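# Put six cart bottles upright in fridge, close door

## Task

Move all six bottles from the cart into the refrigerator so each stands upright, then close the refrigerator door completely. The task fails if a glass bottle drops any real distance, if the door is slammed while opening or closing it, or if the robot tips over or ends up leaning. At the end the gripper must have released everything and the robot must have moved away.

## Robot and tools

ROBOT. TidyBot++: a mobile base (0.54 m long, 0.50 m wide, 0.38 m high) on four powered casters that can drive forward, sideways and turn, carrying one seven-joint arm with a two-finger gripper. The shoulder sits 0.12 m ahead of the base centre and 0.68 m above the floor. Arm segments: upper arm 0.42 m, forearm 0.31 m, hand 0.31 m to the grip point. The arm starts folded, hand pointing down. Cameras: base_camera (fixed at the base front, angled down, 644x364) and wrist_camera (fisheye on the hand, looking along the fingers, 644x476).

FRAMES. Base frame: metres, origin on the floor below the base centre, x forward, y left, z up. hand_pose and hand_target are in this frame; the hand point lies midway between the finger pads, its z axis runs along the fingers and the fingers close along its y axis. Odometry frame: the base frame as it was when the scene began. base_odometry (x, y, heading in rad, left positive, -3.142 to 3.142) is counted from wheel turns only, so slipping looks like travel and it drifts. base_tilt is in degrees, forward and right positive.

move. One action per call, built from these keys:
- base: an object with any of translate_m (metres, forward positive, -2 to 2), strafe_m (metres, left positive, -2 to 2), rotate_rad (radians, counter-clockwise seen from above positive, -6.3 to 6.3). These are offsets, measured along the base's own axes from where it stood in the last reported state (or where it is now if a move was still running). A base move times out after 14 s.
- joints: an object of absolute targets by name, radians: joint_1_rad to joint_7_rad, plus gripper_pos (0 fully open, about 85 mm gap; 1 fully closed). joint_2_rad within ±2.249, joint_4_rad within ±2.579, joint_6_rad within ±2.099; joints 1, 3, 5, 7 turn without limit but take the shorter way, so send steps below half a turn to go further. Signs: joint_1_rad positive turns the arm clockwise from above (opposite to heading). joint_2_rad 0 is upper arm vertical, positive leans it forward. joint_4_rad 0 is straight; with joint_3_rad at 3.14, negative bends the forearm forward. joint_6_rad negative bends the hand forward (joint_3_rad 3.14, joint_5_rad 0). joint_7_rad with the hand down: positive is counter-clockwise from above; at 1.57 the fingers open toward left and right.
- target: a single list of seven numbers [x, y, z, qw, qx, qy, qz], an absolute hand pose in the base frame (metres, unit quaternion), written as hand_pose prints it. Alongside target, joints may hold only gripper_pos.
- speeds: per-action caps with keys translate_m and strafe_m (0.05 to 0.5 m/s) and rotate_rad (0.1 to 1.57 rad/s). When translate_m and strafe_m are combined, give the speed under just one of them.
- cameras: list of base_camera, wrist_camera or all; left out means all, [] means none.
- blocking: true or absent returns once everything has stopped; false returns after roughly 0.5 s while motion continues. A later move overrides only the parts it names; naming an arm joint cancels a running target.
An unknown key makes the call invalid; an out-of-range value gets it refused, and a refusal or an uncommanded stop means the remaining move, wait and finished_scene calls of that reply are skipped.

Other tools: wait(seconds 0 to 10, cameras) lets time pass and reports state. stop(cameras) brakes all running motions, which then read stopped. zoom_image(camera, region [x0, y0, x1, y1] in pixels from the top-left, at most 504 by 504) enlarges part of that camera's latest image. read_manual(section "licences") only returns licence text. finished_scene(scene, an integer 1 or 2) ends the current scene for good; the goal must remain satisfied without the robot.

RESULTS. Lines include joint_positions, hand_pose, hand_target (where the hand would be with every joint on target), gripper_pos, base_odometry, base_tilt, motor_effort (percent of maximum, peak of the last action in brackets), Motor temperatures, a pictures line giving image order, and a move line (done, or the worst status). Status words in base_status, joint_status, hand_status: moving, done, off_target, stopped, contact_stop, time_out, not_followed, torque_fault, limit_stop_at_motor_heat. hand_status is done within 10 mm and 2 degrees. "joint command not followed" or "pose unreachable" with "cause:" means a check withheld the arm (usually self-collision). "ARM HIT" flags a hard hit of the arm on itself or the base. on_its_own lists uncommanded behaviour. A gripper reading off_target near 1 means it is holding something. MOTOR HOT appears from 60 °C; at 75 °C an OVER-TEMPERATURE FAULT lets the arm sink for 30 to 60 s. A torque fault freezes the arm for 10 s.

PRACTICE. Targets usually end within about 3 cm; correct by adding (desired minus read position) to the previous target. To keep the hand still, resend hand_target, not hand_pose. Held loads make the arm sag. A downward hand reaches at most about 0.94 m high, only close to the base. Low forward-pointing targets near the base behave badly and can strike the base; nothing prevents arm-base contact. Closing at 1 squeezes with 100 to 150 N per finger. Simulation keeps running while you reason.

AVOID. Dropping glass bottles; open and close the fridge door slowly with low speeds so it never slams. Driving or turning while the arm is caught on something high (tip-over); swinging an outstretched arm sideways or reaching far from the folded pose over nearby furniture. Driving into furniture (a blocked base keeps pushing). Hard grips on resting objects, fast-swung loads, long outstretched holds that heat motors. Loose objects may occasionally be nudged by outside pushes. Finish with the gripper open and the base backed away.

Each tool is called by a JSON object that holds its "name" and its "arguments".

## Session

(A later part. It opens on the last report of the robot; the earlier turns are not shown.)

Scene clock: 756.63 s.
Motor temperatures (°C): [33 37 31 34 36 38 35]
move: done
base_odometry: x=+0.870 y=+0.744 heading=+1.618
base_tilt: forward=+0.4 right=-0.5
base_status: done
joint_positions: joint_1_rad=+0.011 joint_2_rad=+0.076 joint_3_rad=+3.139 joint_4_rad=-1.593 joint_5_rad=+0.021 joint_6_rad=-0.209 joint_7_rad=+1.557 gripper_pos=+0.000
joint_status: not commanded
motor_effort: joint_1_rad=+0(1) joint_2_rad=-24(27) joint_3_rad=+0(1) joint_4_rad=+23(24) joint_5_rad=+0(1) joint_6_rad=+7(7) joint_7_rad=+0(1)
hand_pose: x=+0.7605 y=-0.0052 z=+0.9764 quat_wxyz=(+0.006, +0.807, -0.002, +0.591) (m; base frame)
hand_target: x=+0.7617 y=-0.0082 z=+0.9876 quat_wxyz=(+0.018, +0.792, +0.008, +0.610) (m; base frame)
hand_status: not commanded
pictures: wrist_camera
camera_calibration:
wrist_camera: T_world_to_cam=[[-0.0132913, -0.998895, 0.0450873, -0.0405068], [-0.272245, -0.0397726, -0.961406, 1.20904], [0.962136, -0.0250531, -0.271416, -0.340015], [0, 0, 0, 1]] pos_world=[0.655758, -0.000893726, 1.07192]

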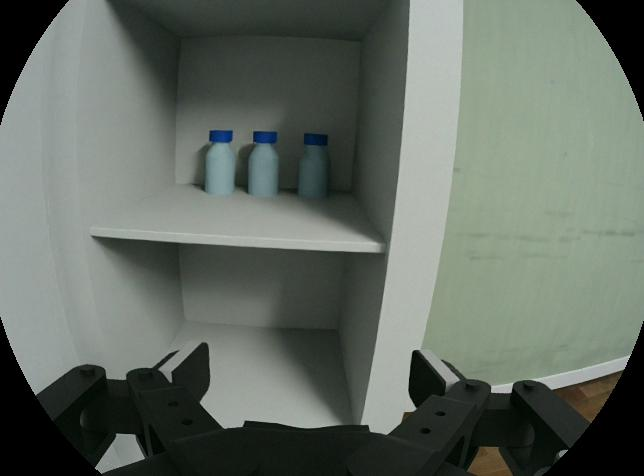

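{"name": "move", "arguments": {"base": {"translate_m": -0.75, "strafe_m": 0.08, "rotate_rad": -0.567}, "joints": {"joint_2_rad": 0.1, "joint_4_rad": -1.75, "joint_6_rad": 0.05}, "speeds": {"rotate_rad": 0.5}, "cameras": []}}

{"name": "move", "arguments": {"base": {"translate_m": -0.32, "strafe_m": -0.75, "rotate_rad": 0.1}, "cameras": ["wrist_camera"]}}

Scene clock: 763.60 s.
Motor temperatures (°C): [33 37 31 34 36 38 35]
move: done
base_odometry: x=+0.826 y=-0.009 heading=+1.051
base_tilt: forward=+0.4 right=-0.6
base_status: done
joint_positions: joint_1_rad=+0.016 joint_2_rad=+0.100 joint_3_rad=+3.139 joint_4_rad=-1.734 joint_5_rad=+0.021 joint_6_rad=-0.018 joint_7_rad=+1.557 gripper_pos=+0.000
joint_status: all done
motor_effort: joint_1_rad=+0(4) joint_2_rad=-25(28) joint_3_rad=+1(3) joint_4_rad=+23(24) joint_5_rad=+0(1) joint_6_rad=+7(8) joint_7_rad=+1(1)
hand_pose: x=+0.7635 y=-0.0074 z=+0.9328 quat_wxyz=(+0.006, +0.799, -0.002, +0.601) (m; base frame)
hand_target: x=+0.7663 y=-0.0045 z=+0.9430 quat_wxyz=(+0.014, +0.783, +0.012, +0.621) (m; base frame)
hand_status: not commanded
pictures: none
No camera images: "cameras" was empty.

Scene clock: 766.27 s.
Motor temperatures (°C): [33 37 31 34 36 38 35]
move: done
base_odometry: x=+1.318 y=-0.659 heading=+1.152
base_tilt: forward=+0.4 right=-0.5
base_status: done
joint_positions: joint_1_rad=+0.010 joint_2_rad=+0.100 joint_3_rad=+3.134 joint_4_rad=-1.734 joint_5_rad=+0.021 joint_6_rad=-0.015 joint_7_rad=+1.557 gripper_pos=+0.000
joint_status: not commanded
motor_effort: joint_1_rad=+1(5) joint_2_rad=-24(27) joint_3_rad=+1(4) joint_4_rad=+22(23) joint_5_rad=+0(1) joint_6_rad=+7(7) joint_7_rad=+0(1)
hand_pose: x=+0.7637 y=-0.0010 z=+0.9333 quat_wxyz=(+0.003, +0.798, +0.001, +0.602) (m; base frame)
hand_target: x=+0.7663 y=-0.0045 z=+0.9430 quat_wxyz=(+0.014, +0.783, +0.012, +0.621) (m; base frame)
hand_status: not commanded
pictures: wrist_camera
camera_calibration:
wrist_camera: T_world_to_cam=[[-0.00590921, -0.999025, 0.0437461, -0.0387791], [-0.244081, -0.0409828, -0.968889, 1.15412], [0.969737, -0.016403, -0.2436, -0.386358], [0, 0, 0, 1]] pos_world=[0.656134, 0.00222026, 1.02579]

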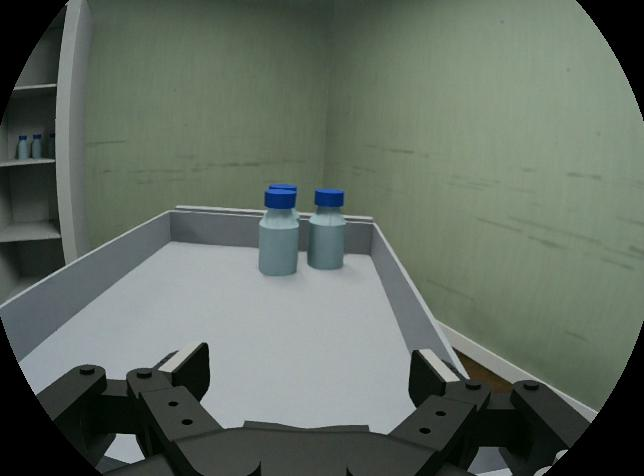

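{"name": "move", "arguments": {"base": {"translate_m": 0.1, "strafe_m": 0.06, "rotate_rad": 0.0}}}

Scene clock: 789.97 s.
Motor temperatures (°C): [33 37 31 34 36 39 35]
move: done
base_odometry: x=+1.304 y=-0.543 heading=+1.151
base_tilt: forward=+0.4 right=-0.6
base_status: done
joint_positions: joint_1_rad=+0.010 joint_2_rad=+0.104 joint_3_rad=+3.134 joint_4_rad=-1.735 joint_5_rad=+0.021 joint_6_rad=-0.014 joint_7_rad=+1.557 gripper_pos=+0.000
joint_status: not commanded
motor_effort: joint_1_rad=+0(2) joint_2_rad=-25(27) joint_3_rad=+1(1) joint_4_rad=+23(23) joint_5_rad=+0(1) joint_6_rad=+7(7) joint_7_rad=+0(1)
hand_pose: x=+0.7646 y=-0.0009 z=+0.9306 quat_wxyz=(+0.003, +0.799, +0.001, +0.601) (m; base frame)
hand_target: x=+0.7663 y=-0.0045 z=+0.9430 quat_wxyz=(+0.014, +0.783, +0.012, +0.621) (m; base frame)
hand_status: not commanded
pictures: base_camera, wrist_camera
camera_calibration:
wrist_camera: T_world_to_cam=[[-0.00558144, -0.999028, 0.0437215, -0.0387912], [-0.247564, -0.0409807, -0.968004, 1.15358], [0.968855, -0.0162267, -0.247095, -0.383979], [0, 0, 0, 1]] pos_world=[0.657389, 0.0022905, 1.02349]

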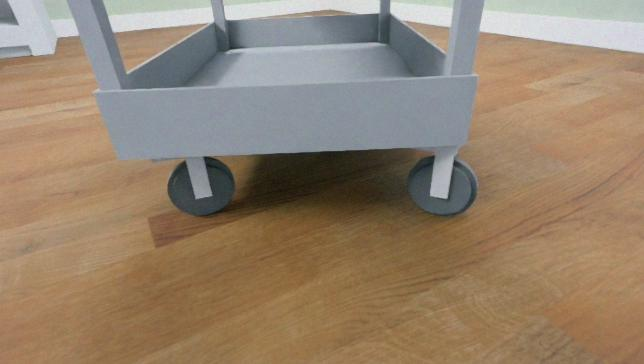

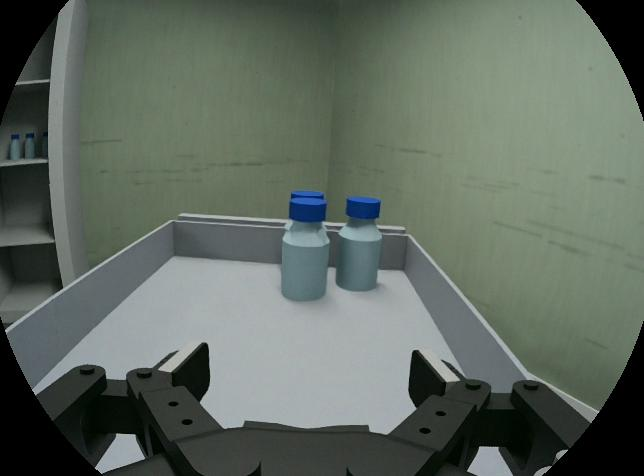

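{"name": "move", "arguments": {"base": {"translate_m": 0.033, "strafe_m": 0.244, "rotate_rad": -0.2}, "joints": {"joint_2_rad": 0.6, "joint_4_rad": -1.34, "joint_6_rad": 0.185, "gripper_pos": 0.08}, "speeds": {"translate_m": 0.3}, "cameras": ["wrist_camera"]}}

Scene clock: 813.93 s.
Motor temperatures (°C): [33 37 31 33 36 39 35]
move: done
base_odometry: x=+1.095 y=-0.414 heading=+0.950
base_tilt: forward=+0.4 right=-0.6
base_status: done
joint_positions: joint_1_rad=+0.007 joint_2_rad=+0.598 joint_3_rad=+3.138 joint_4_rad=-1.363 joint_5_rad=+0.021 joint_6_rad=+0.116 joint_7_rad=+1.557 gripper_pos=+0.080
joint_status: all done
motor_effort: joint_1_rad=+0(4) joint_2_rad=-40(43) joint_3_rad=+0(3) joint_4_rad=+21(23) joint_5_rad=+0(1) joint_6_rad=+7(8) joint_7_rad=+0(1)
hand_pose: x=+0.9463 y=-0.0017 z=+0.8262 quat_wxyz=(+0.002, +0.797, +0.001, +0.604) (m; base frame)
hand_target: x=+0.9557 y=-0.0043 z=+0.8585 quat_wxyz=(+0.011, +0.769, +0.014, +0.639) (m; base frame)
hand_status: not commanded
pictures: wrist_camera
camera_calibration:
wrist_camera: T_world_to_cam=[[-0.00450495, -0.999124, 0.0415993, -0.0332487], [-0.239429, -0.039312, -0.970118, 1.09154], [0.970904, -0.0143304, -0.239042, -0.594421], [0, 0, 0, 1]] pos_world=[0.838321, 0.00117277, 0.918214]

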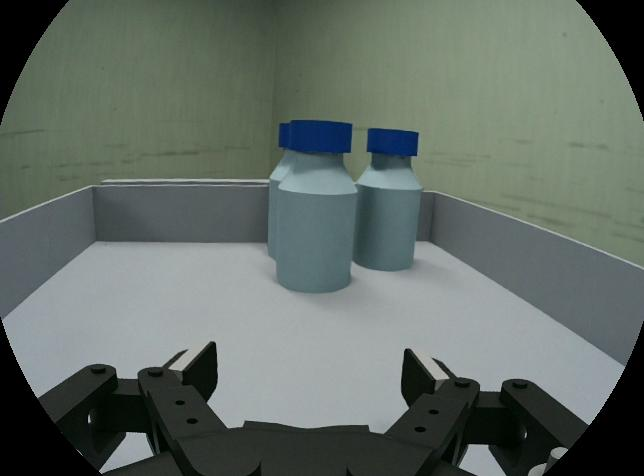

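{"name": "move", "arguments": {"base": {"translate_m": 0.125, "strafe_m": -0.004}, "joints": {"joint_2_rad": 0.565}, "speeds": {"translate_m": 0.1}, "cameras": ["wrist_camera"]}}

Scene clock: 820.73 s.
Motor temperatures (°C): [33 37 31 33 36 39 35]
move: done
base_odometry: x=+1.171 y=-0.314 heading=+0.951
base_tilt: forward=+0.4 right=-0.5
base_status: done
joint_positions: joint_1_rad=+0.008 joint_2_rad=+0.580 joint_3_rad=+3.138 joint_4_rad=-1.357 joint_5_rad=+0.021 joint_6_rad=+0.120 joint_7_rad=+1.557 gripper_pos=+0.080
joint_status: all done
motor_effort: joint_1_rad=+0(2) joint_2_rad=-40(43) joint_3_rad=-1(1) joint_4_rad=+21(23) joint_5_rad=+0(1) joint_6_rad=+7(8) joint_7_rad=+1(1)
hand_pose: x=+0.9449 y=-0.0021 z=+0.8457 quat_wxyz=(+0.002, +0.788, +0.001, +0.615) (m; base frame)
hand_target: x=+0.9490 y=-0.0042 z=+0.8877 quat_wxyz=(+0.011, +0.758, +0.014, +0.652) (m; base frame)
hand_status: not commanded
pictures: wrist_camera
camera_calibration:
wrist_camera: T_world_to_cam=[[-0.00615495, -0.999115, 0.0415989, -0.0329361], [-0.212484, -0.039343, -0.976372, 1.08994], [0.977145, -0.0148486, -0.212054, -0.617121], [0, 0, 0, 1]] pos_world=[0.834408, 0.000811054, 0.934692]

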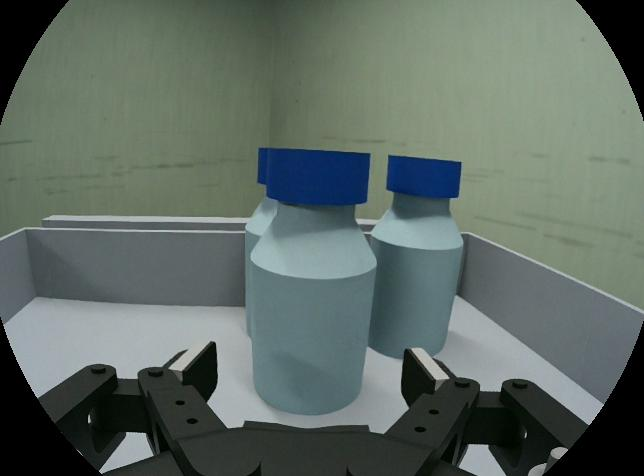

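{"name": "move", "arguments": {"base": {"translate_m": 0.054}, "speeds": {"translate_m": 0.05}, "cameras": ["wrist_camera"]}}

Scene clock: 824.73 s.
Motor temperatures (°C): [33 38 31 33 36 39 35]
move: done
base_odometry: x=+1.202 y=-0.270 heading=+0.951
base_tilt: forward=+0.4 right=-0.6
base_status: done
joint_positions: joint_1_rad=+0.008 joint_2_rad=+0.578 joint_3_rad=+3.138 joint_4_rad=-1.357 joint_5_rad=+0.021 joint_6_rad=+0.120 joint_7_rad=+1.557 gripper_pos=+0.080
joint_status: not commanded
motor_effort: joint_1_rad=+0(2) joint_2_rad=-40(43) joint_3_rad=+0(1) joint_4_rad=+22(23) joint_5_rad=+0(1) joint_6_rad=+7(7) joint_7_rad=+1(1)
hand_pose: x=+0.9447 y=-0.0022 z=+0.8473 quat_wxyz=(+0.002, +0.788, +0.001, +0.616) (m; base frame)
hand_target: x=+0.9490 y=-0.0042 z=+0.8877 quat_wxyz=(+0.011, +0.758, +0.014, +0.652) (m; base frame)
hand_status: not commanded
pictures: wrist_camera
camera_calibration:
wrist_camera: T_world_to_cam=[[-0.00629844, -0.999115, 0.0415983, -0.0329114], [-0.210381, -0.0393441, -0.976828, 1.08982], [0.977599, -0.014904, -0.209946, -0.61882], [0, 0, 0, 1]] pos_world=[0.834027, 0.000772793, 0.936014]

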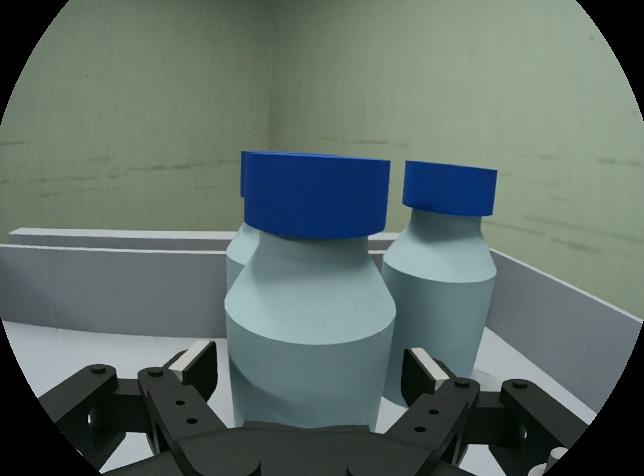

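{"name": "move", "arguments": {"base": {"translate_m": 0.01}, "speeds": {"translate_m": 0.05}, "cameras": ["wrist_camera"]}}

{"name": "move", "arguments": {"joints": {"gripper_pos": 0.4}, "cameras": ["wrist_camera"]}}

Scene clock: 828.30 s.
Motor temperatures (°C): [33 38 31 34 36 39 35]
move: done
base_odometry: x=+1.208 y=-0.262 heading=+0.951
base_tilt: forward=+0.4 right=-0.5
base_status: done
joint_positions: joint_1_rad=+0.008 joint_2_rad=+0.577 joint_3_rad=+3.138 joint_4_rad=-1.356 joint_5_rad=+0.021 joint_6_rad=+0.121 joint_7_rad=+1.557 gripper_pos=+0.080
joint_status: not commanded
motor_effort: joint_1_rad=+0(1) joint_2_rad=-40(43) joint_3_rad=+0(1) joint_4_rad=+22(22) joint_5_rad=+0(0) joint_6_rad=+7(7) joint_7_rad=+0(1)
hand_pose: x=+0.9446 y=-0.0022 z=+0.8483 quat_wxyz=(+0.002, +0.787, +0.001, +0.617) (m; base frame)
hand_target: x=+0.9490 y=-0.0042 z=+0.8877 quat_wxyz=(+0.011, +0.758, +0.014, +0.652) (m; base frame)
hand_status: not commanded
pictures: wrist_camera
camera_calibration:
wrist_camera: T_world_to_cam=[[-0.00635868, -0.999114, 0.0415969, -0.032896], [-0.208879, -0.0393531, -0.977149, 1.08969], [0.977921, -0.0149021, -0.208444, -0.620105], [0, 0, 0, 1]] pos_world=[0.833819, 0.000774986, 0.936904]

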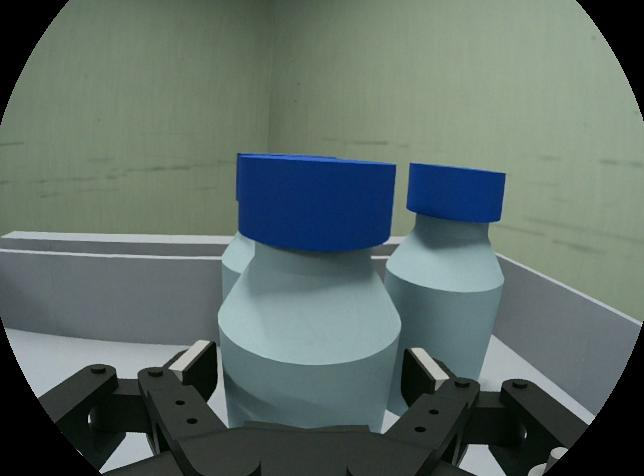

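Scene clock: 829.00 s.
Motor temperatures (°C): [33 38 31 34 36 39 35]
move: off_target
base_odometry: x=+1.208 y=-0.262 heading=+0.951
base_tilt: forward=+0.4 right=-0.5
base_status: not commanded
joint_positions: joint_1_rad=+0.008 joint_2_rad=+0.577 joint_3_rad=+3.138 joint_4_rad=-1.356 joint_5_rad=+0.021 joint_6_rad=+0.121 joint_7_rad=+1.557 gripper_pos=+0.250
joint_status: gripper_pos off_target (ended at +0.250, target +0.400)
motor_effort: joint_1_rad=+0(1) joint_2_rad=-40(41) joint_3_rad=+0(1) joint_4_rad=+23(24) joint_5_rad=+0(1) joint_6_rad=+8(8) joint_7_rad=+1(1)
hand_pose: x=+0.9446 y=-0.0022 z=+0.8488 quat_wxyz=(+0.002, +0.787, +0.001, +0.617) (m; base frame)
hand_target: x=+0.9490 y=-0.0042 z=+0.8877 quat_wxyz=(+0.011, +0.758, +0.014, +0.652) (m; base frame)
hand_status: not commanded
pictures: wrist_camera
camera_calibration:
wrist_camera: T_world_to_cam=[[-0.00638403, -0.999114, 0.0415954, -0.0328884], [-0.208182, -0.0393569, -0.977298, 1.0896], [0.978069, -0.0148985, -0.207746, -0.620683], [0, 0, 0, 1]] pos_world=[0.833696, 0.000776743, 0.937286]

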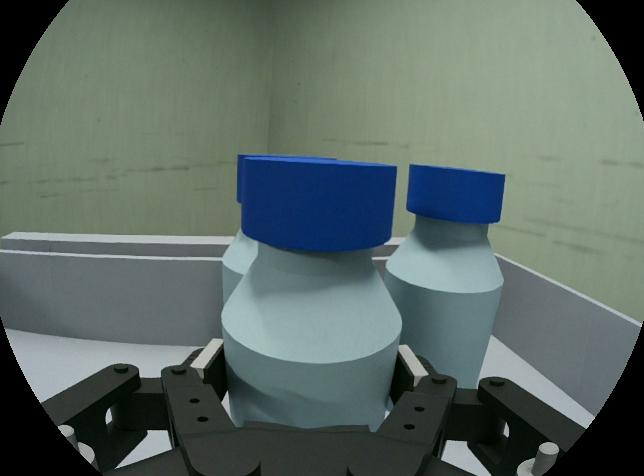

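{"name": "move", "arguments": {"joints": {"gripper_pos": 0.55}, "cameras": []}}

{"name": "move", "arguments": {"joints": {"joint_2_rad": 0.4, "joint_6_rad": 0.03}, "cameras": ["wrist_camera"]}}

{"name": "move", "arguments": {"base": {"translate_m": -0.32}, "joints": {"joint_2_rad": 0.066, "joint_4_rad": -1.364, "joint_6_rad": -0.40}, "speeds": {"translate_m": 0.3}, "cameras": ["wrist_camera"]}}

Scene clock: 835.37 s.
Motor temperatures (°C): [33 38 31 34 36 39 35]
move: off_target
base_odometry: x=+1.208 y=-0.262 heading=+0.951
base_tilt: forward=+0.4 right=-0.5
base_status: not commanded
joint_positions: joint_1_rad=+0.008 joint_2_rad=+0.577 joint_3_rad=+3.138 joint_4_rad=-1.356 joint_5_rad=+0.021 joint_6_rad=+0.121 joint_7_rad=+1.557 gripper_pos=+0.250
joint_status: gripper_pos off_target (ended at +0.250, target +0.550)
motor_effort: joint_1_rad=+0(1) joint_2_rad=-40(41) joint_3_rad=+0(1) joint_4_rad=+23(24) joint_5_rad=+0(1) joint_6_rad=+8(8) joint_7_rad=+1(1)
hand_pose: x=+0.9446 y=-0.0022 z=+0.8488 quat_wxyz=(+0.002, +0.787, +0.001, +0.617) (m; base frame)
hand_target: x=+0.9490 y=-0.0042 z=+0.8877 quat_wxyz=(+0.011, +0.758, +0.014, +0.652) (m; base frame)
hand_status: not commanded
pictures: none
No camera images: "cameras" was empty.

Scene clock: 836.77 s.
Motor temperatures (°C): [33 38 31 34 36 39 35]
move: done
base_odometry: x=+1.208 y=-0.262 heading=+0.951
base_tilt: forward=+0.4 right=-0.6
base_status: not commanded
joint_positions: joint_1_rad=+0.008 joint_2_rad=+0.426 joint_3_rad=+3.138 joint_4_rad=-1.358 joint_5_rad=+0.021 joint_6_rad=+0.081 joint_7_rad=+1.557 gripper_pos=+0.250
joint_status: all done
motor_effort: joint_1_rad=+0(1) joint_2_rad=-41(50) joint_3_rad=+0(1) joint_4_rad=+27(29) joint_5_rad=+0(1) joint_6_rad=+10(11) joint_7_rad=+0(1)
hand_pose: x=+0.9085 y=-0.0022 z=+0.9579 quat_wxyz=(+0.003, +0.752, +0.001, +0.659) (m; base frame)
hand_target: x=+0.9010 y=-0.0065 z=+0.9732 quat_wxyz=(+0.015, +0.755, +0.011, +0.656) (m; base frame)
hand_status: not commanded
pictures: wrist_camera
camera_calibration:
wrist_camera: T_world_to_cam=[[-0.0117024, -0.999057, 0.0418195, -0.0330022], [-0.0998622, -0.0404456, -0.994179, 1.10644], [0.994932, -0.0158105, -0.0992947, -0.681985], [0, 0, 0, 1]] pos_world=[0.788634, 0.000997145, 1.03366]

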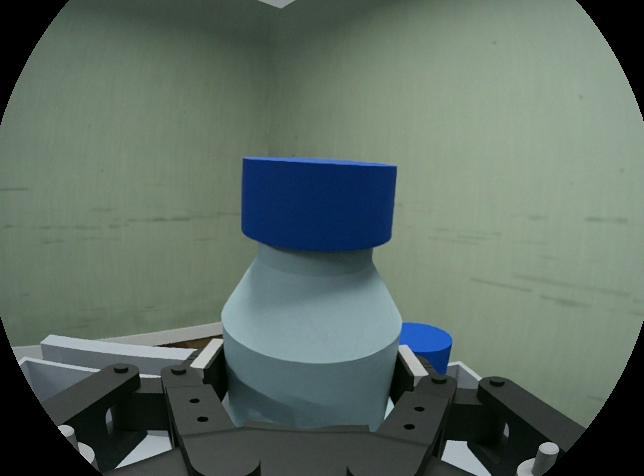

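Scene clock: 838.73 s.
Motor temperatures (°C): [33 38 31 34 36 39 35]
move: done
base_odometry: x=+1.022 y=-0.522 heading=+0.950
base_tilt: forward=+0.4 right=-0.5
base_status: done
joint_positions: joint_1_rad=+0.010 joint_2_rad=+0.083 joint_3_rad=+3.138 joint_4_rad=-1.370 joint_5_rad=+0.021 joint_6_rad=-0.336 joint_7_rad=+1.557 gripper_pos=+0.250
joint_status: all done
motor_effort: joint_1_rad=+1(4) joint_2_rad=-28(46) joint_3_rad=+0(3) joint_4_rad=+27(31) joint_5_rad=+0(1) joint_6_rad=+10(12) joint_7_rad=+0(1)
hand_pose: x=+0.7700 y=-0.0053 z=+1.0705 quat_wxyz=(+0.007, +0.780, -0.002, +0.626) (m; base frame)
hand_target: x=+0.7587 y=-0.0126 z=+1.0662 quat_wxyz=(+0.023, +0.792, +0.002, +0.610) (m; base frame)
hand_status: not commanded
pictures: wrist_camera
camera_calibration:
wrist_camera: T_world_to_cam=[[-0.0186704, -0.998848, 0.0442161, -0.0396402], [-0.186162, -0.0399776, -0.981705, 1.25755], [0.982342, -0.0265602, -0.185201, -0.431474], [0, 0, 0, 1]] pos_world=[0.657223, -0.000780578, 1.15639]

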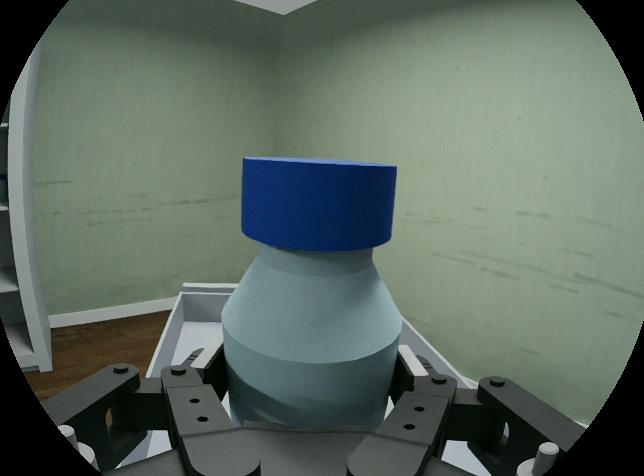

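{"name": "move", "arguments": {"base": {"translate_m": 0.261, "strafe_m": 0.533}, "speeds": {"translate_m": 0.45}, "cameras": []}}

{"name": "move", "arguments": {"base": {"translate_m": 0.681, "strafe_m": 0.327, "rotate_rad": 0.667}, "speeds": {"translate_m": 0.4, "rotate_rad": 0.5}, "cameras": ["wrist_camera"]}}

{"name": "move", "arguments": {"base": {"translate_m": 0.4}, "speeds": {"translate_m": 0.25}, "cameras": ["wrist_camera"]}}

Scene clock: 849.77 s.
Motor temperatures (°C): [33 38 31 34 36 39 35]
move: done
base_odometry: x=+0.740 y=+0.000 heading=+0.950
base_tilt: forward=+0.4 right=-0.5
base_status: done
joint_positions: joint_1_rad=+0.011 joint_2_rad=+0.084 joint_3_rad=+3.138 joint_4_rad=-1.370 joint_5_rad=+0.021 joint_6_rad=-0.339 joint_7_rad=+1.557 gripper_pos=+0.250
joint_status: not commanded
motor_effort: joint_1_rad=+0(3) joint_2_rad=-28(30) joint_3_rad=+1(3) joint_4_rad=+27(28) joint_5_rad=+0(1) joint_6_rad=+10(10) joint_7_rad=+1(1)
hand_pose: x=+0.7700 y=-0.0057 z=+1.0695 quat_wxyz=(+0.007, +0.781, -0.003, +0.625) (m; base frame)
hand_target: x=+0.7587 y=-0.0126 z=+1.0662 quat_wxyz=(+0.023, +0.792, +0.002, +0.610) (m; base frame)
hand_status: not commanded
pictures: none
No camera images: "cameras" was empty.

Scene clock: 852.73 s.
Motor temperatures (°C): [33 38 31 34 36 38 35]
move: done
base_odometry: x=+0.870 y=+0.745 heading=+1.618
base_tilt: forward=+0.4 right=-0.5
base_status: done
joint_positions: joint_1_rad=+0.010 joint_2_rad=+0.088 joint_3_rad=+3.141 joint_4_rad=-1.370 joint_5_rad=+0.021 joint_6_rad=-0.340 joint_7_rad=+1.557 gripper_pos=+0.250
joint_status: not commanded
motor_effort: joint_1_rad=+0(5) joint_2_rad=-27(31) joint_3_rad=+0(4) joint_4_rad=+27(28) joint_5_rad=+0(1) joint_6_rad=+10(10) joint_7_rad=+1(1)
hand_pose: x=+0.7714 y=-0.0075 z=+1.0663 quat_wxyz=(+0.008, +0.783, -0.004, +0.622) (m; base frame)
hand_target: x=+0.7587 y=-0.0126 z=+1.0662 quat_wxyz=(+0.023, +0.792, +0.002, +0.610) (m; base frame)
hand_status: not commanded
pictures: wrist_camera
camera_calibration:
wrist_camera: T_world_to_cam=[[-0.0219399, -0.998765, 0.0445809, -0.039557], [-0.195025, -0.0394593, -0.980004, 1.25861], [0.980553, -0.0301956, -0.193919, -0.422975], [0, 0, 0, 1]] pos_world=[0.659344, -0.00261606, 1.15319]

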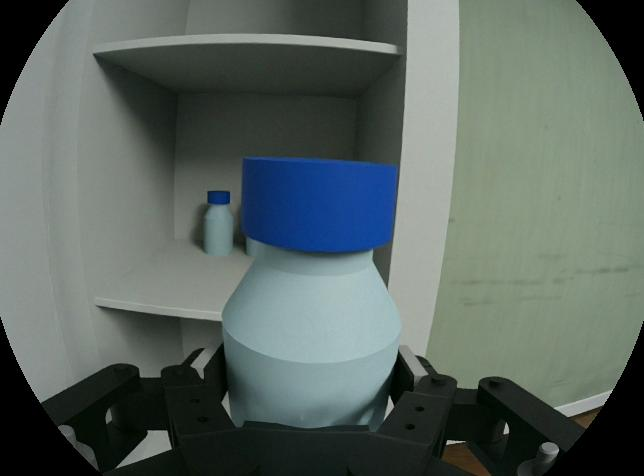

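Scene clock: 855.17 s.
Motor temperatures (°C): [33 38 31 34 36 38 35]
move: done
base_odometry: x=+0.851 y=+1.144 heading=+1.618
base_tilt: forward=+0.4 right=-0.6
base_status: done
joint_positions: joint_1_rad=+0.010 joint_2_rad=+0.089 joint_3_rad=+3.141 joint_4_rad=-1.370 joint_5_rad=+0.021 joint_6_rad=-0.341 joint_7_rad=+1.557 gripper_pos=+0.250
joint_status: not commanded
motor_effort: joint_1_rad=+1(2) joint_2_rad=-29(31) joint_3_rad=+0(1) joint_4_rad=+27(28) joint_5_rad=+0(1) joint_6_rad=+10(10) joint_7_rad=+0(1)
hand_pose: x=+0.7720 y=-0.0075 z=+1.0648 quat_wxyz=(+0.008, +0.784, -0.004, +0.621) (m; base frame)
hand_target: x=+0.7587 y=-0.0126 z=+1.0662 quat_wxyz=(+0.023, +0.792, +0.002, +0.610) (m; base frame)
hand_status: not commanded
pictures: wrist_camera
camera_calibration:
wrist_camera: T_world_to_cam=[[-0.0218371, -0.998766, 0.0446103, -0.0396014], [-0.197706, -0.0394257, -0.979468, 1.25879], [0.980018, -0.0302084, -0.196601, -0.420565], [0, 0, 0, 1]] pos_world=[0.660167, -0.00262834, 1.15203]

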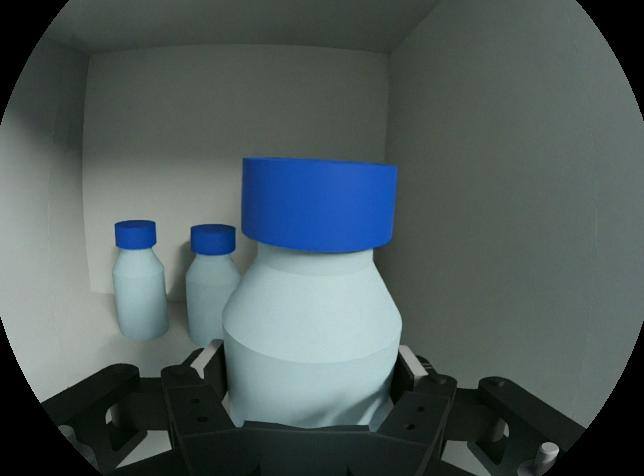

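{"name": "move", "arguments": {"base": {"translate_m": 0.145}, "joints": {"joint_2_rad": 0.06, "joint_4_rad": -1.45, "joint_6_rad": -0.33}, "speeds": {"translate_m": 0.15}, "cameras": ["wrist_camera"]}}

{"name": "move", "arguments": {"joints": {"joint_2_rad": 0.06, "joint_4_rad": -1.52, "joint_6_rad": -0.25}, "cameras": []}}

{"name": "move", "arguments": {"joints": {"joint_2_rad": 0.065, "joint_4_rad": -1.57, "joint_6_rad": -0.18}, "cameras": []}}

{"name": "move", "arguments": {"joints": {"joint_2_rad": 0.07, "joint_4_rad": -1.61, "joint_6_rad": -0.15}, "cameras": ["wrist_camera"]}}

Scene clock: 863.23 s.
Motor temperatures (°C): [33 38 31 34 36 38 35]
move: done
base_odometry: x=+0.845 y=+1.289 heading=+1.618
base_tilt: forward=+0.4 right=-0.6
base_status: done
joint_positions: joint_1_rad=+0.010 joint_2_rad=+0.086 joint_3_rad=+3.141 joint_4_rad=-1.460 joint_5_rad=+0.021 joint_6_rad=-0.341 joint_7_rad=+1.557 gripper_pos=+0.250
joint_status: all done
motor_effort: joint_1_rad=+0(1) joint_2_rad=-28(32) joint_3_rad=+0(1) joint_4_rad=+26(29) joint_5_rad=+0(1) joint_6_rad=+10(11) joint_7_rad=+0(1)
hand_pose: x=+0.7653 y=-0.0075 z=+1.0120 quat_wxyz=(+0.008, +0.810, -0.004, +0.587) (m; base frame)
hand_target: x=+0.7580 y=-0.0114 z=+1.0383 quat_wxyz=(+0.022, +0.795, +0.004, +0.606) (m; base frame)
hand_status: not commanded
pictures: wrist_camera
camera_calibration:
wrist_camera: T_world_to_cam=[[-0.0179455, -0.998806, 0.045446, -0.0411453], [-0.281431, -0.0385696, -0.958806, 1.2489], [0.959414, -0.0299962, -0.280403, -0.323822], [0, 0, 0, 1]] pos_world=[0.66142, -0.00264013, 1.10852]

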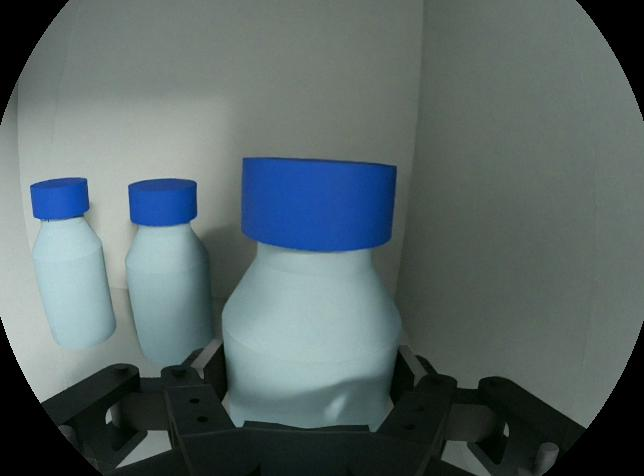

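Scene clock: 864.03 s.
Motor temperatures (°C): [33 38 31 34 36 38 35]
move: done
base_odometry: x=+0.845 y=+1.289 heading=+1.618
base_tilt: forward=+0.4 right=-0.6
base_status: not commanded
joint_positions: joint_1_rad=+0.010 joint_2_rad=+0.085 joint_3_rad=+3.141 joint_4_rad=-1.524 joint_5_rad=+0.021 joint_6_rad=-0.315 joint_7_rad=+1.557 gripper_pos=+0.250
joint_status: all done
motor_effort: joint_1_rad=+1(1) joint_2_rad=-25(29) joint_3_rad=+0(1) joint_4_rad=+24(29) joint_5_rad=+0(1) joint_6_rad=+8(10) joint_7_rad=+0(1)
hand_pose: x=+0.7609 y=-0.0073 z=+0.9808 quat_wxyz=(+0.007, +0.821, -0.003, +0.571) (m; base frame)
hand_target: x=+0.7594 y=-0.0100 z=+1.0192 quat_wxyz=(+0.020, +0.792, +0.006, +0.610) (m; base frame)
hand_status: not commanded
pictures: none
No camera images: "cameras" was empty.

Scene clock: 864.77 s.
Motor temperatures (°C): [33 38 31 34 36 38 35]
move: done
base_odometry: x=+0.845 y=+1.289 heading=+1.618
base_tilt: forward=+0.4 right=-0.6
base_status: not commanded
joint_positions: joint_1_rad=+0.010 joint_2_rad=+0.084 joint_3_rad=+3.141 joint_4_rad=-1.560 joint_5_rad=+0.021 joint_6_rad=-0.249 joint_7_rad=+1.557 gripper_pos=+0.250
joint_status: all done
motor_effort: joint_1_rad=+0(1) joint_2_rad=-25(28) joint_3_rad=+0(1) joint_4_rad=+24(28) joint_5_rad=+0(0) joint_6_rad=+8(10) joint_7_rad=+0(1)
hand_pose: x=+0.7630 y=-0.0069 z=+0.9796 quat_wxyz=(+0.007, +0.811, -0.003, +0.585) (m; base frame)
hand_target: x=+0.7620 y=-0.0087 z=+1.0063 quat_wxyz=(+0.019, +0.788, +0.008, +0.616) (m; base frame)
hand_status: not commanded
pictures: none
No camera images: "cameras" was empty.

Scene clock: 865.47 s.
Motor temperatures (°C): [33 38 31 34 36 38 35]
move: done
base_odometry: x=+0.845 y=+1.289 heading=+1.618
base_tilt: forward=+0.4 right=-0.6
base_status: not commanded
joint_positions: joint_1_rad=+0.011 joint_2_rad=+0.079 joint_3_rad=+3.141 joint_4_rad=-1.587 joint_5_rad=+0.021 joint_6_rad=-0.209 joint_7_rad=+1.557 gripper_pos=+0.250
joint_status: all done
motor_effort: joint_1_rad=-1(2) joint_2_rad=-22(26) joint_3_rad=-1(2) joint_4_rad=+22(24) joint_5_rad=+0(1) joint_6_rad=+6(8) joint_7_rad=+0(1)
hand_pose: x=+0.7621 y=-0.0069 z=+0.9785 quat_wxyz=(+0.007, +0.806, -0.003, +0.592) (m; base frame)
hand_target: x=+0.7618 y=-0.0082 z=+0.9876 quat_wxyz=(+0.018, +0.792, +0.008, +0.610) (m; base frame)
hand_status: not commanded
pictures: wrist_camera
camera_calibration:
wrist_camera: T_world_to_cam=[[-0.0162362, -0.998843, 0.0452637, -0.0402529], [-0.268881, -0.0392404, -0.962374, 1.20982], [0.963037, -0.0277958, -0.267932, -0.345122], [0, 0, 0, 1]] pos_world=[0.65701, -0.00232525, 1.07365]

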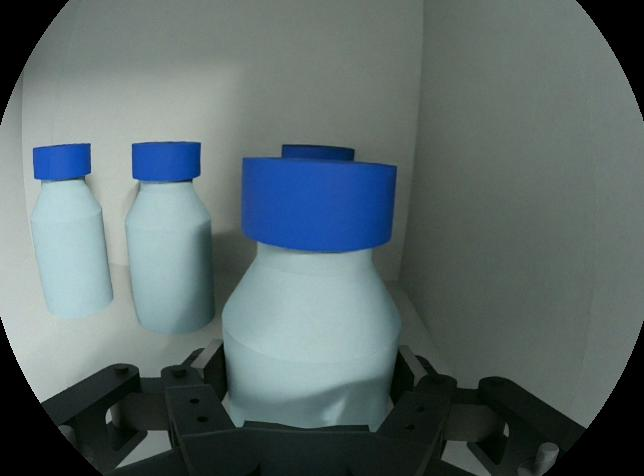

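{"name": "move", "arguments": {"joints": {"gripper_pos": 0}, "cameras": []}}

{"name": "move", "arguments": {"base": {"translate_m": -0.15}, "speeds": {"translate_m": 0.12}, "cameras": ["wrist_camera"]}}

{"name": "move", "arguments": {"base": {"translate_m": -0.4}, "speeds": {"translate_m": 0.4}, "cameras": ["wrist_camera"]}}

{"name": "move", "arguments": {"base": {"translate_m": -0.75, "strafe_m": 0.08, "rotate_rad": -0.567}, "speeds": {"rotate_rad": 0.5}, "cameras": []}}

{"name": "move", "arguments": {"base": {"translate_m": -0.185, "strafe_m": -0.628}, "joints": {"joint_2_rad": 0.58, "joint_4_rad": -1.34, "joint_6_rad": 0.185, "gripper_pos": 0.08}, "cameras": ["wrist_camera"]}}

Scene clock: 878.17 s.
Motor temperatures (°C): [33 38 31 33 36 38 35]
move: done
base_odometry: x=+0.845 y=+1.289 heading=+1.618
base_tilt: forward=+0.4 right=-0.5
base_status: not commanded
joint_positions: joint_1_rad=+0.011 joint_2_rad=+0.079 joint_3_rad=+3.141 joint_4_rad=-1.592 joint_5_rad=+0.021 joint_6_rad=-0.209 joint_7_rad=+1.557 gripper_pos=+0.000
joint_status: all done
motor_effort: joint_1_rad=+1(1) joint_2_rad=-24(26) joint_3_rad=+0(1) joint_4_rad=+24(24) joint_5_rad=+0(1) joint_6_rad=+7(7) joint_7_rad=+0(1)
hand_pose: x=+0.7615 y=-0.0068 z=+0.9752 quat_wxyz=(+0.007, +0.807, -0.003, +0.590) (m; base frame)
hand_target: x=+0.7618 y=-0.0082 z=+0.9876 quat_wxyz=(+0.018, +0.792, +0.008, +0.610) (m; base frame)
hand_status: not commanded
pictures: none
No camera images: "cameras" was empty.

Scene clock: 879.93 s.
Motor temperatures (°C): [33 38 31 33 36 38 35]
move: done
base_odometry: x=+0.852 y=+1.140 heading=+1.618
base_tilt: forward=+0.4 right=-0.5
base_status: done
joint_positions: joint_1_rad=+0.011 joint_2_rad=+0.076 joint_3_rad=+3.141 joint_4_rad=-1.593 joint_5_rad=+0.021 joint_6_rad=-0.209 joint_7_rad=+1.557 gripper_pos=+0.000
joint_status: not commanded
motor_effort: joint_1_rad=+0(1) joint_2_rad=-25(29) joint_3_rad=+0(2) joint_4_rad=+24(24) joint_5_rad=+0(1) joint_6_rad=+7(7) joint_7_rad=+0(1)
hand_pose: x=+0.7605 y=-0.0068 z=+0.9767 quat_wxyz=(+0.007, +0.807, -0.003, +0.591) (m; base frame)
hand_target: x=+0.7618 y=-0.0082 z=+0.9876 quat_wxyz=(+0.018, +0.792, +0.008, +0.610) (m; base frame)
hand_status: not commanded
pictures: wrist_camera
camera_calibration:
wrist_camera: T_world_to_cam=[[-0.0159776, -0.998846, 0.0452812, -0.040318], [-0.271872, -0.0392408, -0.961533, 1.20912], [0.962201, -0.0276737, -0.270932, -0.340515], [0, 0, 0, 1]] pos_world=[0.655726, -0.00224811, 1.07218]

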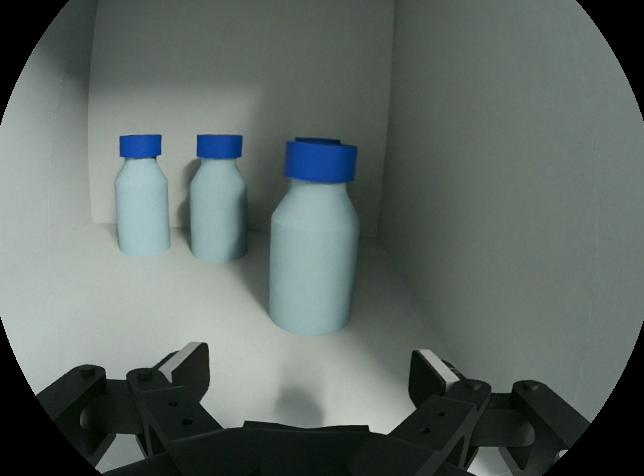

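Scene clock: 882.17 s.
Motor temperatures (°C): [33 38 31 33 36 38 35]
move: done
base_odometry: x=+0.871 y=+0.740 heading=+1.618
base_tilt: forward=+0.4 right=-0.5
base_status: done
joint_positions: joint_1_rad=+0.011 joint_2_rad=+0.074 joint_3_rad=+3.141 joint_4_rad=-1.594 joint_5_rad=+0.021 joint_6_rad=-0.209 joint_7_rad=+1.557 gripper_pos=+0.000
joint_status: not commanded
motor_effort: joint_1_rad=+0(1) joint_2_rad=-24(29) joint_3_rad=+0(1) joint_4_rad=+23(24) joint_5_rad=+0(1) joint_6_rad=+7(7) joint_7_rad=+0(1)
hand_pose: x=+0.7599 y=-0.0068 z=+0.9772 quat_wxyz=(+0.007, +0.807, -0.003, +0.591) (m; base frame)
hand_target: x=+0.7618 y=-0.0082 z=+0.9876 quat_wxyz=(+0.018, +0.792, +0.008, +0.610) (m; base frame)
hand_status: not commanded
pictures: wrist_camera
camera_calibration:
wrist_camera: T_world_to_cam=[[-0.0160109, -0.998846, 0.0452776, -0.040315], [-0.271166, -0.0392486, -0.961732, 1.20909], [0.962399, -0.0276759, -0.270225, -0.340633], [0, 0, 0, 1]] pos_world=[0.655044, -0.00224074, 1.0726]

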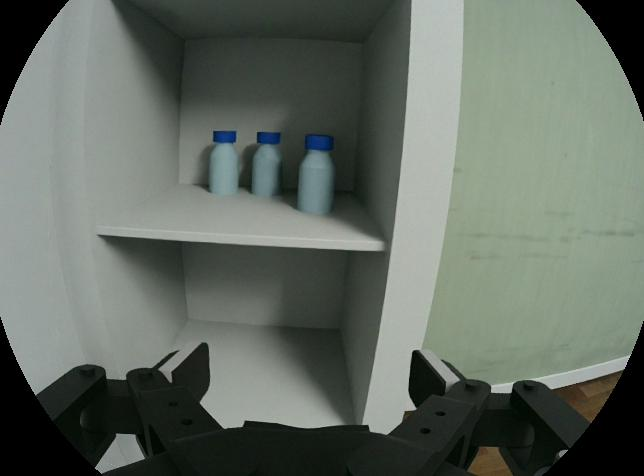

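Scene clock: 884.97 s.
Motor temperatures (°C): [33 38 31 33 36 38 35]
move: done
base_odometry: x=+0.827 y=-0.013 heading=+1.051
base_tilt: forward=+0.4 right=-0.6
base_status: done
joint_positions: joint_1_rad=+0.016 joint_2_rad=+0.074 joint_3_rad=+3.141 joint_4_rad=-1.594 joint_5_rad=+0.021 joint_6_rad=-0.209 joint_7_rad=+1.557 gripper_pos=+0.000
joint_status: not commanded
motor_effort: joint_1_rad=+1(4) joint_2_rad=-24(27) joint_3_rad=+1(4) joint_4_rad=+23(24) joint_5_rad=+0(1) joint_6_rad=+7(7) joint_7_rad=+0(1)
hand_pose: x=+0.7598 y=-0.0101 z=+0.9768 quat_wxyz=(+0.008, +0.807, -0.005, +0.591) (m; base frame)
hand_target: x=+0.7618 y=-0.0082 z=+0.9876 quat_wxyz=(+0.018, +0.792, +0.008, +0.610) (m; base frame)
hand_status: not commanded
pictures: none
No camera images: "cameras" was empty.

Scene clock: 887.50 s.
Motor temperatures (°C): [33 38 31 33 36 39 35]
move: done
base_odometry: x=+1.280 y=-0.486 heading=+1.051
base_tilt: forward=+0.4 right=-0.5
base_status: done
joint_positions: joint_1_rad=+0.018 joint_2_rad=+0.576 joint_3_rad=+3.141 joint_4_rad=-1.362 joint_5_rad=+0.021 joint_6_rad=+0.116 joint_7_rad=+1.557 gripper_pos=+0.080
joint_status: all done
motor_effort: joint_1_rad=+0(4) joint_2_rad=-40(43) joint_3_rad=+0(3) joint_4_rad=+22(24) joint_5_rad=+0(0) joint_6_rad=+7(8) joint_7_rad=+0(1)
hand_pose: x=+0.9430 y=-0.0123 z=+0.8439 quat_wxyz=(+0.007, +0.790, -0.003, +0.613) (m; base frame)
hand_target: x=+0.9520 y=-0.0043 z=+0.8752 quat_wxyz=(+0.011, +0.763, +0.014, +0.647) (m; base frame)
hand_status: not commanded
pictures: wrist_camera
camera_calibration:
wrist_camera: T_world_to_cam=[[-0.0185809, -0.998883, 0.0434374, -0.0328218], [-0.218951, -0.0383252, -0.974983, 1.09232], [0.975559, -0.0276267, -0.217994, -0.609497], [0, 0, 0, 1]] pos_world=[0.833153, -0.0077603, 0.933549]

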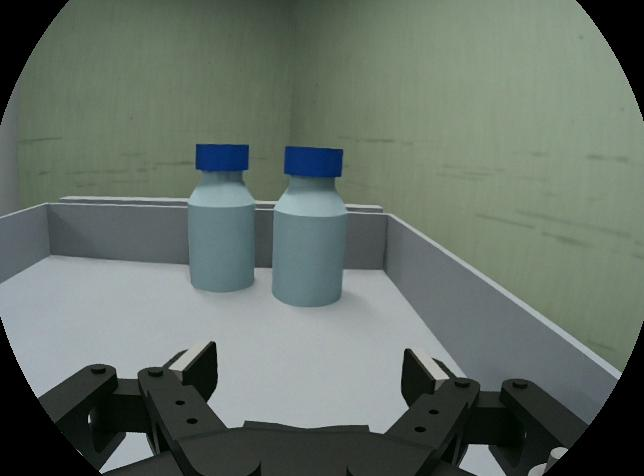

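{"name": "move", "arguments": {"base": {"translate_m": 0.135}, "speeds": {"translate_m": 0.12}, "cameras": ["wrist_camera"]}}

Scene clock: 892.00 s.
Motor temperatures (°C): [33 38 31 33 36 39 35]
move: done
base_odometry: x=+1.347 y=-0.368 heading=+1.050
base_tilt: forward=+0.4 right=-0.6
base_status: done
joint_positions: joint_1_rad=+0.017 joint_2_rad=+0.578 joint_3_rad=+3.141 joint_4_rad=-1.360 joint_5_rad=+0.021 joint_6_rad=+0.118 joint_7_rad=+1.557 gripper_pos=+0.080
joint_status: not commanded
motor_effort: joint_1_rad=+0(1) joint_2_rad=-39(43) joint_3_rad=+0(1) joint_4_rad=+22(23) joint_5_rad=+0(0) joint_6_rad=+7(7) joint_7_rad=+0(1)
hand_pose: x=+0.9440 y=-0.0121 z=+0.8448 quat_wxyz=(+0.007, +0.789, -0.003, +0.614) (m; base frame)
hand_target: x=+0.9520 y=-0.0043 z=+0.8752 quat_wxyz=(+0.011, +0.763, +0.014, +0.647) (m; base frame)
hand_status: not commanded
pictures: wrist_camera
camera_calibration:
wrist_camera: T_world_to_cam=[[-0.0184695, -0.998886, 0.0434182, -0.0327651], [-0.215951, -0.0384152, -0.975648, 1.0911], [0.97623, -0.027396, -0.215001, -0.613357], [0, 0, 0, 1]] pos_world=[0.833796, -0.00761728, 0.934082]

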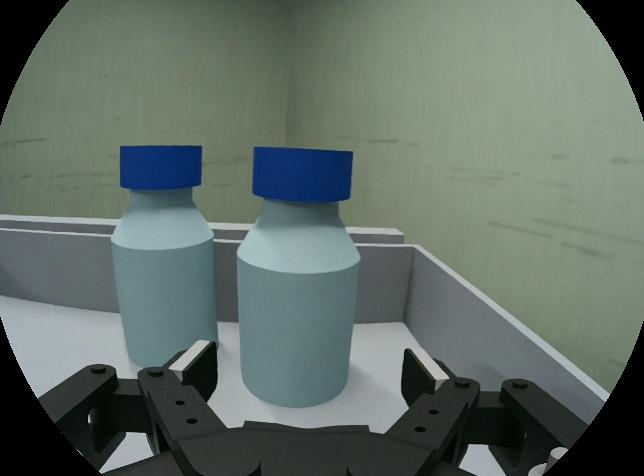

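{"name": "move", "arguments": {"base": {"translate_m": 0.048, "strafe_m": 0.008}, "speeds": {"translate_m": 0.05}, "cameras": ["wrist_camera"]}}

Scene clock: 901.37 s.
Motor temperatures (°C): [33 38 31 33 36 39 35]
move: done
base_odometry: x=+1.365 y=-0.323 heading=+1.050
base_tilt: forward=+0.4 right=-0.6
base_status: done
joint_positions: joint_1_rad=+0.017 joint_2_rad=+0.579 joint_3_rad=+3.141 joint_4_rad=-1.359 joint_5_rad=+0.021 joint_6_rad=+0.119 joint_7_rad=+1.557 gripper_pos=+0.080
joint_status: not commanded
motor_effort: joint_1_rad=+0(2) joint_2_rad=-39(42) joint_3_rad=+0(2) joint_4_rad=+21(23) joint_5_rad=+0(0) joint_6_rad=+7(7) joint_7_rad=+0(1)
hand_pose: x=+0.9441 y=-0.0120 z=+0.8447 quat_wxyz=(+0.006, +0.789, -0.003, +0.614) (m; base frame)
hand_target: x=+0.9520 y=-0.0043 z=+0.8752 quat_wxyz=(+0.011, +0.763, +0.014, +0.647) (m; base frame)
hand_status: not commanded
pictures: wrist_camera
camera_calibration:
wrist_camera: T_world_to_cam=[[-0.018329, -0.998889, 0.043415, -0.0327697], [-0.215646, -0.0384508, -0.975714, 1.09088], [0.9763, -0.0272461, -0.214701, -0.613869], [0, 0, 0, 1]] pos_world=[0.833963, -0.00751378, 0.934008]

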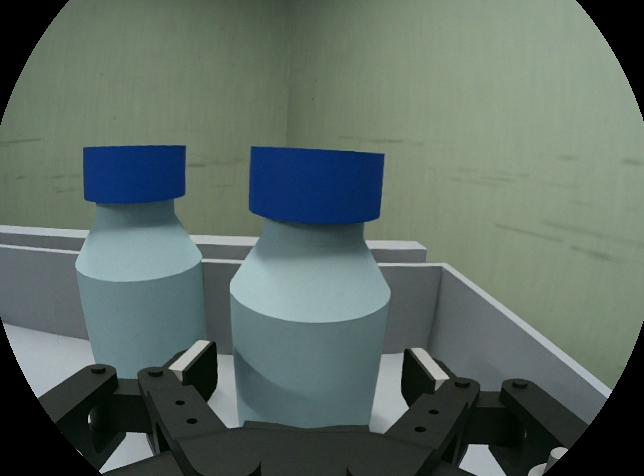

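{"name": "move", "arguments": {"base": {"translate_m": 0.015}, "speeds": {"translate_m": 0.05}, "cameras": ["wrist_camera"]}}

{"name": "move", "arguments": {"joints": {"gripper_pos": 0.4}, "cameras": ["wrist_camera"]}}

Scene clock: 904.30 s.
Motor temperatures (°C): [33 38 31 34 36 39 35]
move: done
base_odometry: x=+1.372 y=-0.309 heading=+1.050
base_tilt: forward=+0.4 right=-0.6
base_status: done
joint_positions: joint_1_rad=+0.017 joint_2_rad=+0.579 joint_3_rad=+3.141 joint_4_rad=-1.359 joint_5_rad=+0.021 joint_6_rad=+0.119 joint_7_rad=+1.557 gripper_pos=+0.080
joint_status: not commanded
motor_effort: joint_1_rad=+1(3) joint_2_rad=-41(43) joint_3_rad=+0(1) joint_4_rad=+22(23) joint_5_rad=+0(0) joint_6_rad=+7(7) joint_7_rad=+1(1)
hand_pose: x=+0.9443 y=-0.0118 z=+0.8447 quat_wxyz=(+0.006, +0.789, -0.003, +0.614) (m; base frame)
hand_target: x=+0.9520 y=-0.0043 z=+0.8752 quat_wxyz=(+0.011, +0.763, +0.014, +0.647) (m; base frame)
hand_status: not commanded
pictures: wrist_camera
camera_calibration:
wrist_camera: T_world_to_cam=[[-0.0181309, -0.998893, 0.0434117, -0.0327814], [-0.21531, -0.0384994, -0.975787, 1.09066], [0.976377, -0.0270389, -0.214373, -0.614391], [0, 0, 0, 1]] pos_world=[0.834112, -0.0073679, 0.933963]

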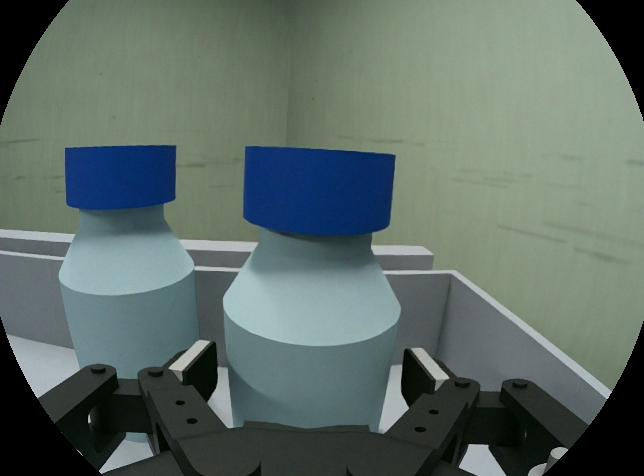

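Scene clock: 905.00 s.
Motor temperatures (°C): [33 38 31 34 36 39 35]
move: off_target
base_odometry: x=+1.372 y=-0.309 heading=+1.050
base_tilt: forward=+0.4 right=-0.5
base_status: not commanded
joint_positions: joint_1_rad=+0.017 joint_2_rad=+0.579 joint_3_rad=+3.141 joint_4_rad=-1.359 joint_5_rad=+0.021 joint_6_rad=+0.120 joint_7_rad=+1.557 gripper_pos=+0.262
joint_status: gripper_pos off_target (ended at +0.262, target +0.400)
motor_effort: joint_1_rad=+0(2) joint_2_rad=-40(41) joint_3_rad=+0(1) joint_4_rad=+23(24) joint_5_rad=+1(1) joint_6_rad=+8(8) joint_7_rad=+1(1)
hand_pose: x=+0.9444 y=-0.0116 z=+0.8451 quat_wxyz=(+0.006, +0.789, -0.003, +0.615) (m; base frame)
hand_target: x=+0.9520 y=-0.0043 z=+0.8752 quat_wxyz=(+0.011, +0.763, +0.014, +0.647) (m; base frame)
hand_status: not commanded
pictures: wrist_camera
camera_calibration:
wrist_camera: T_world_to_cam=[[-0.017955, -0.998896, 0.0434029, -0.0327809], [-0.214207, -0.0385589, -0.976027, 1.09022], [0.976623, -0.0268218, -0.213279, -0.615549], [0, 0, 0, 1]] pos_world=[0.834105, -0.00721709, 0.934227]

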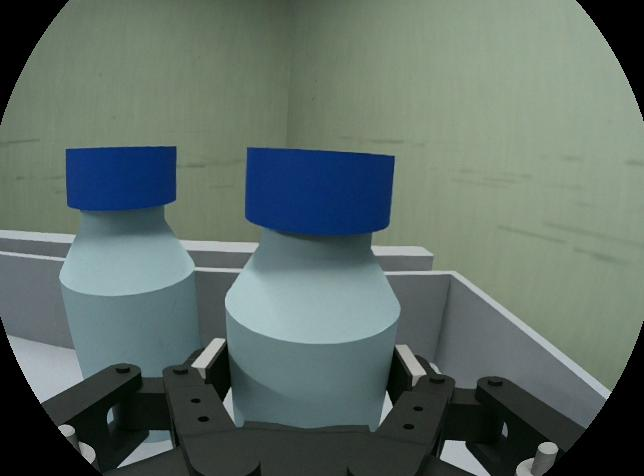

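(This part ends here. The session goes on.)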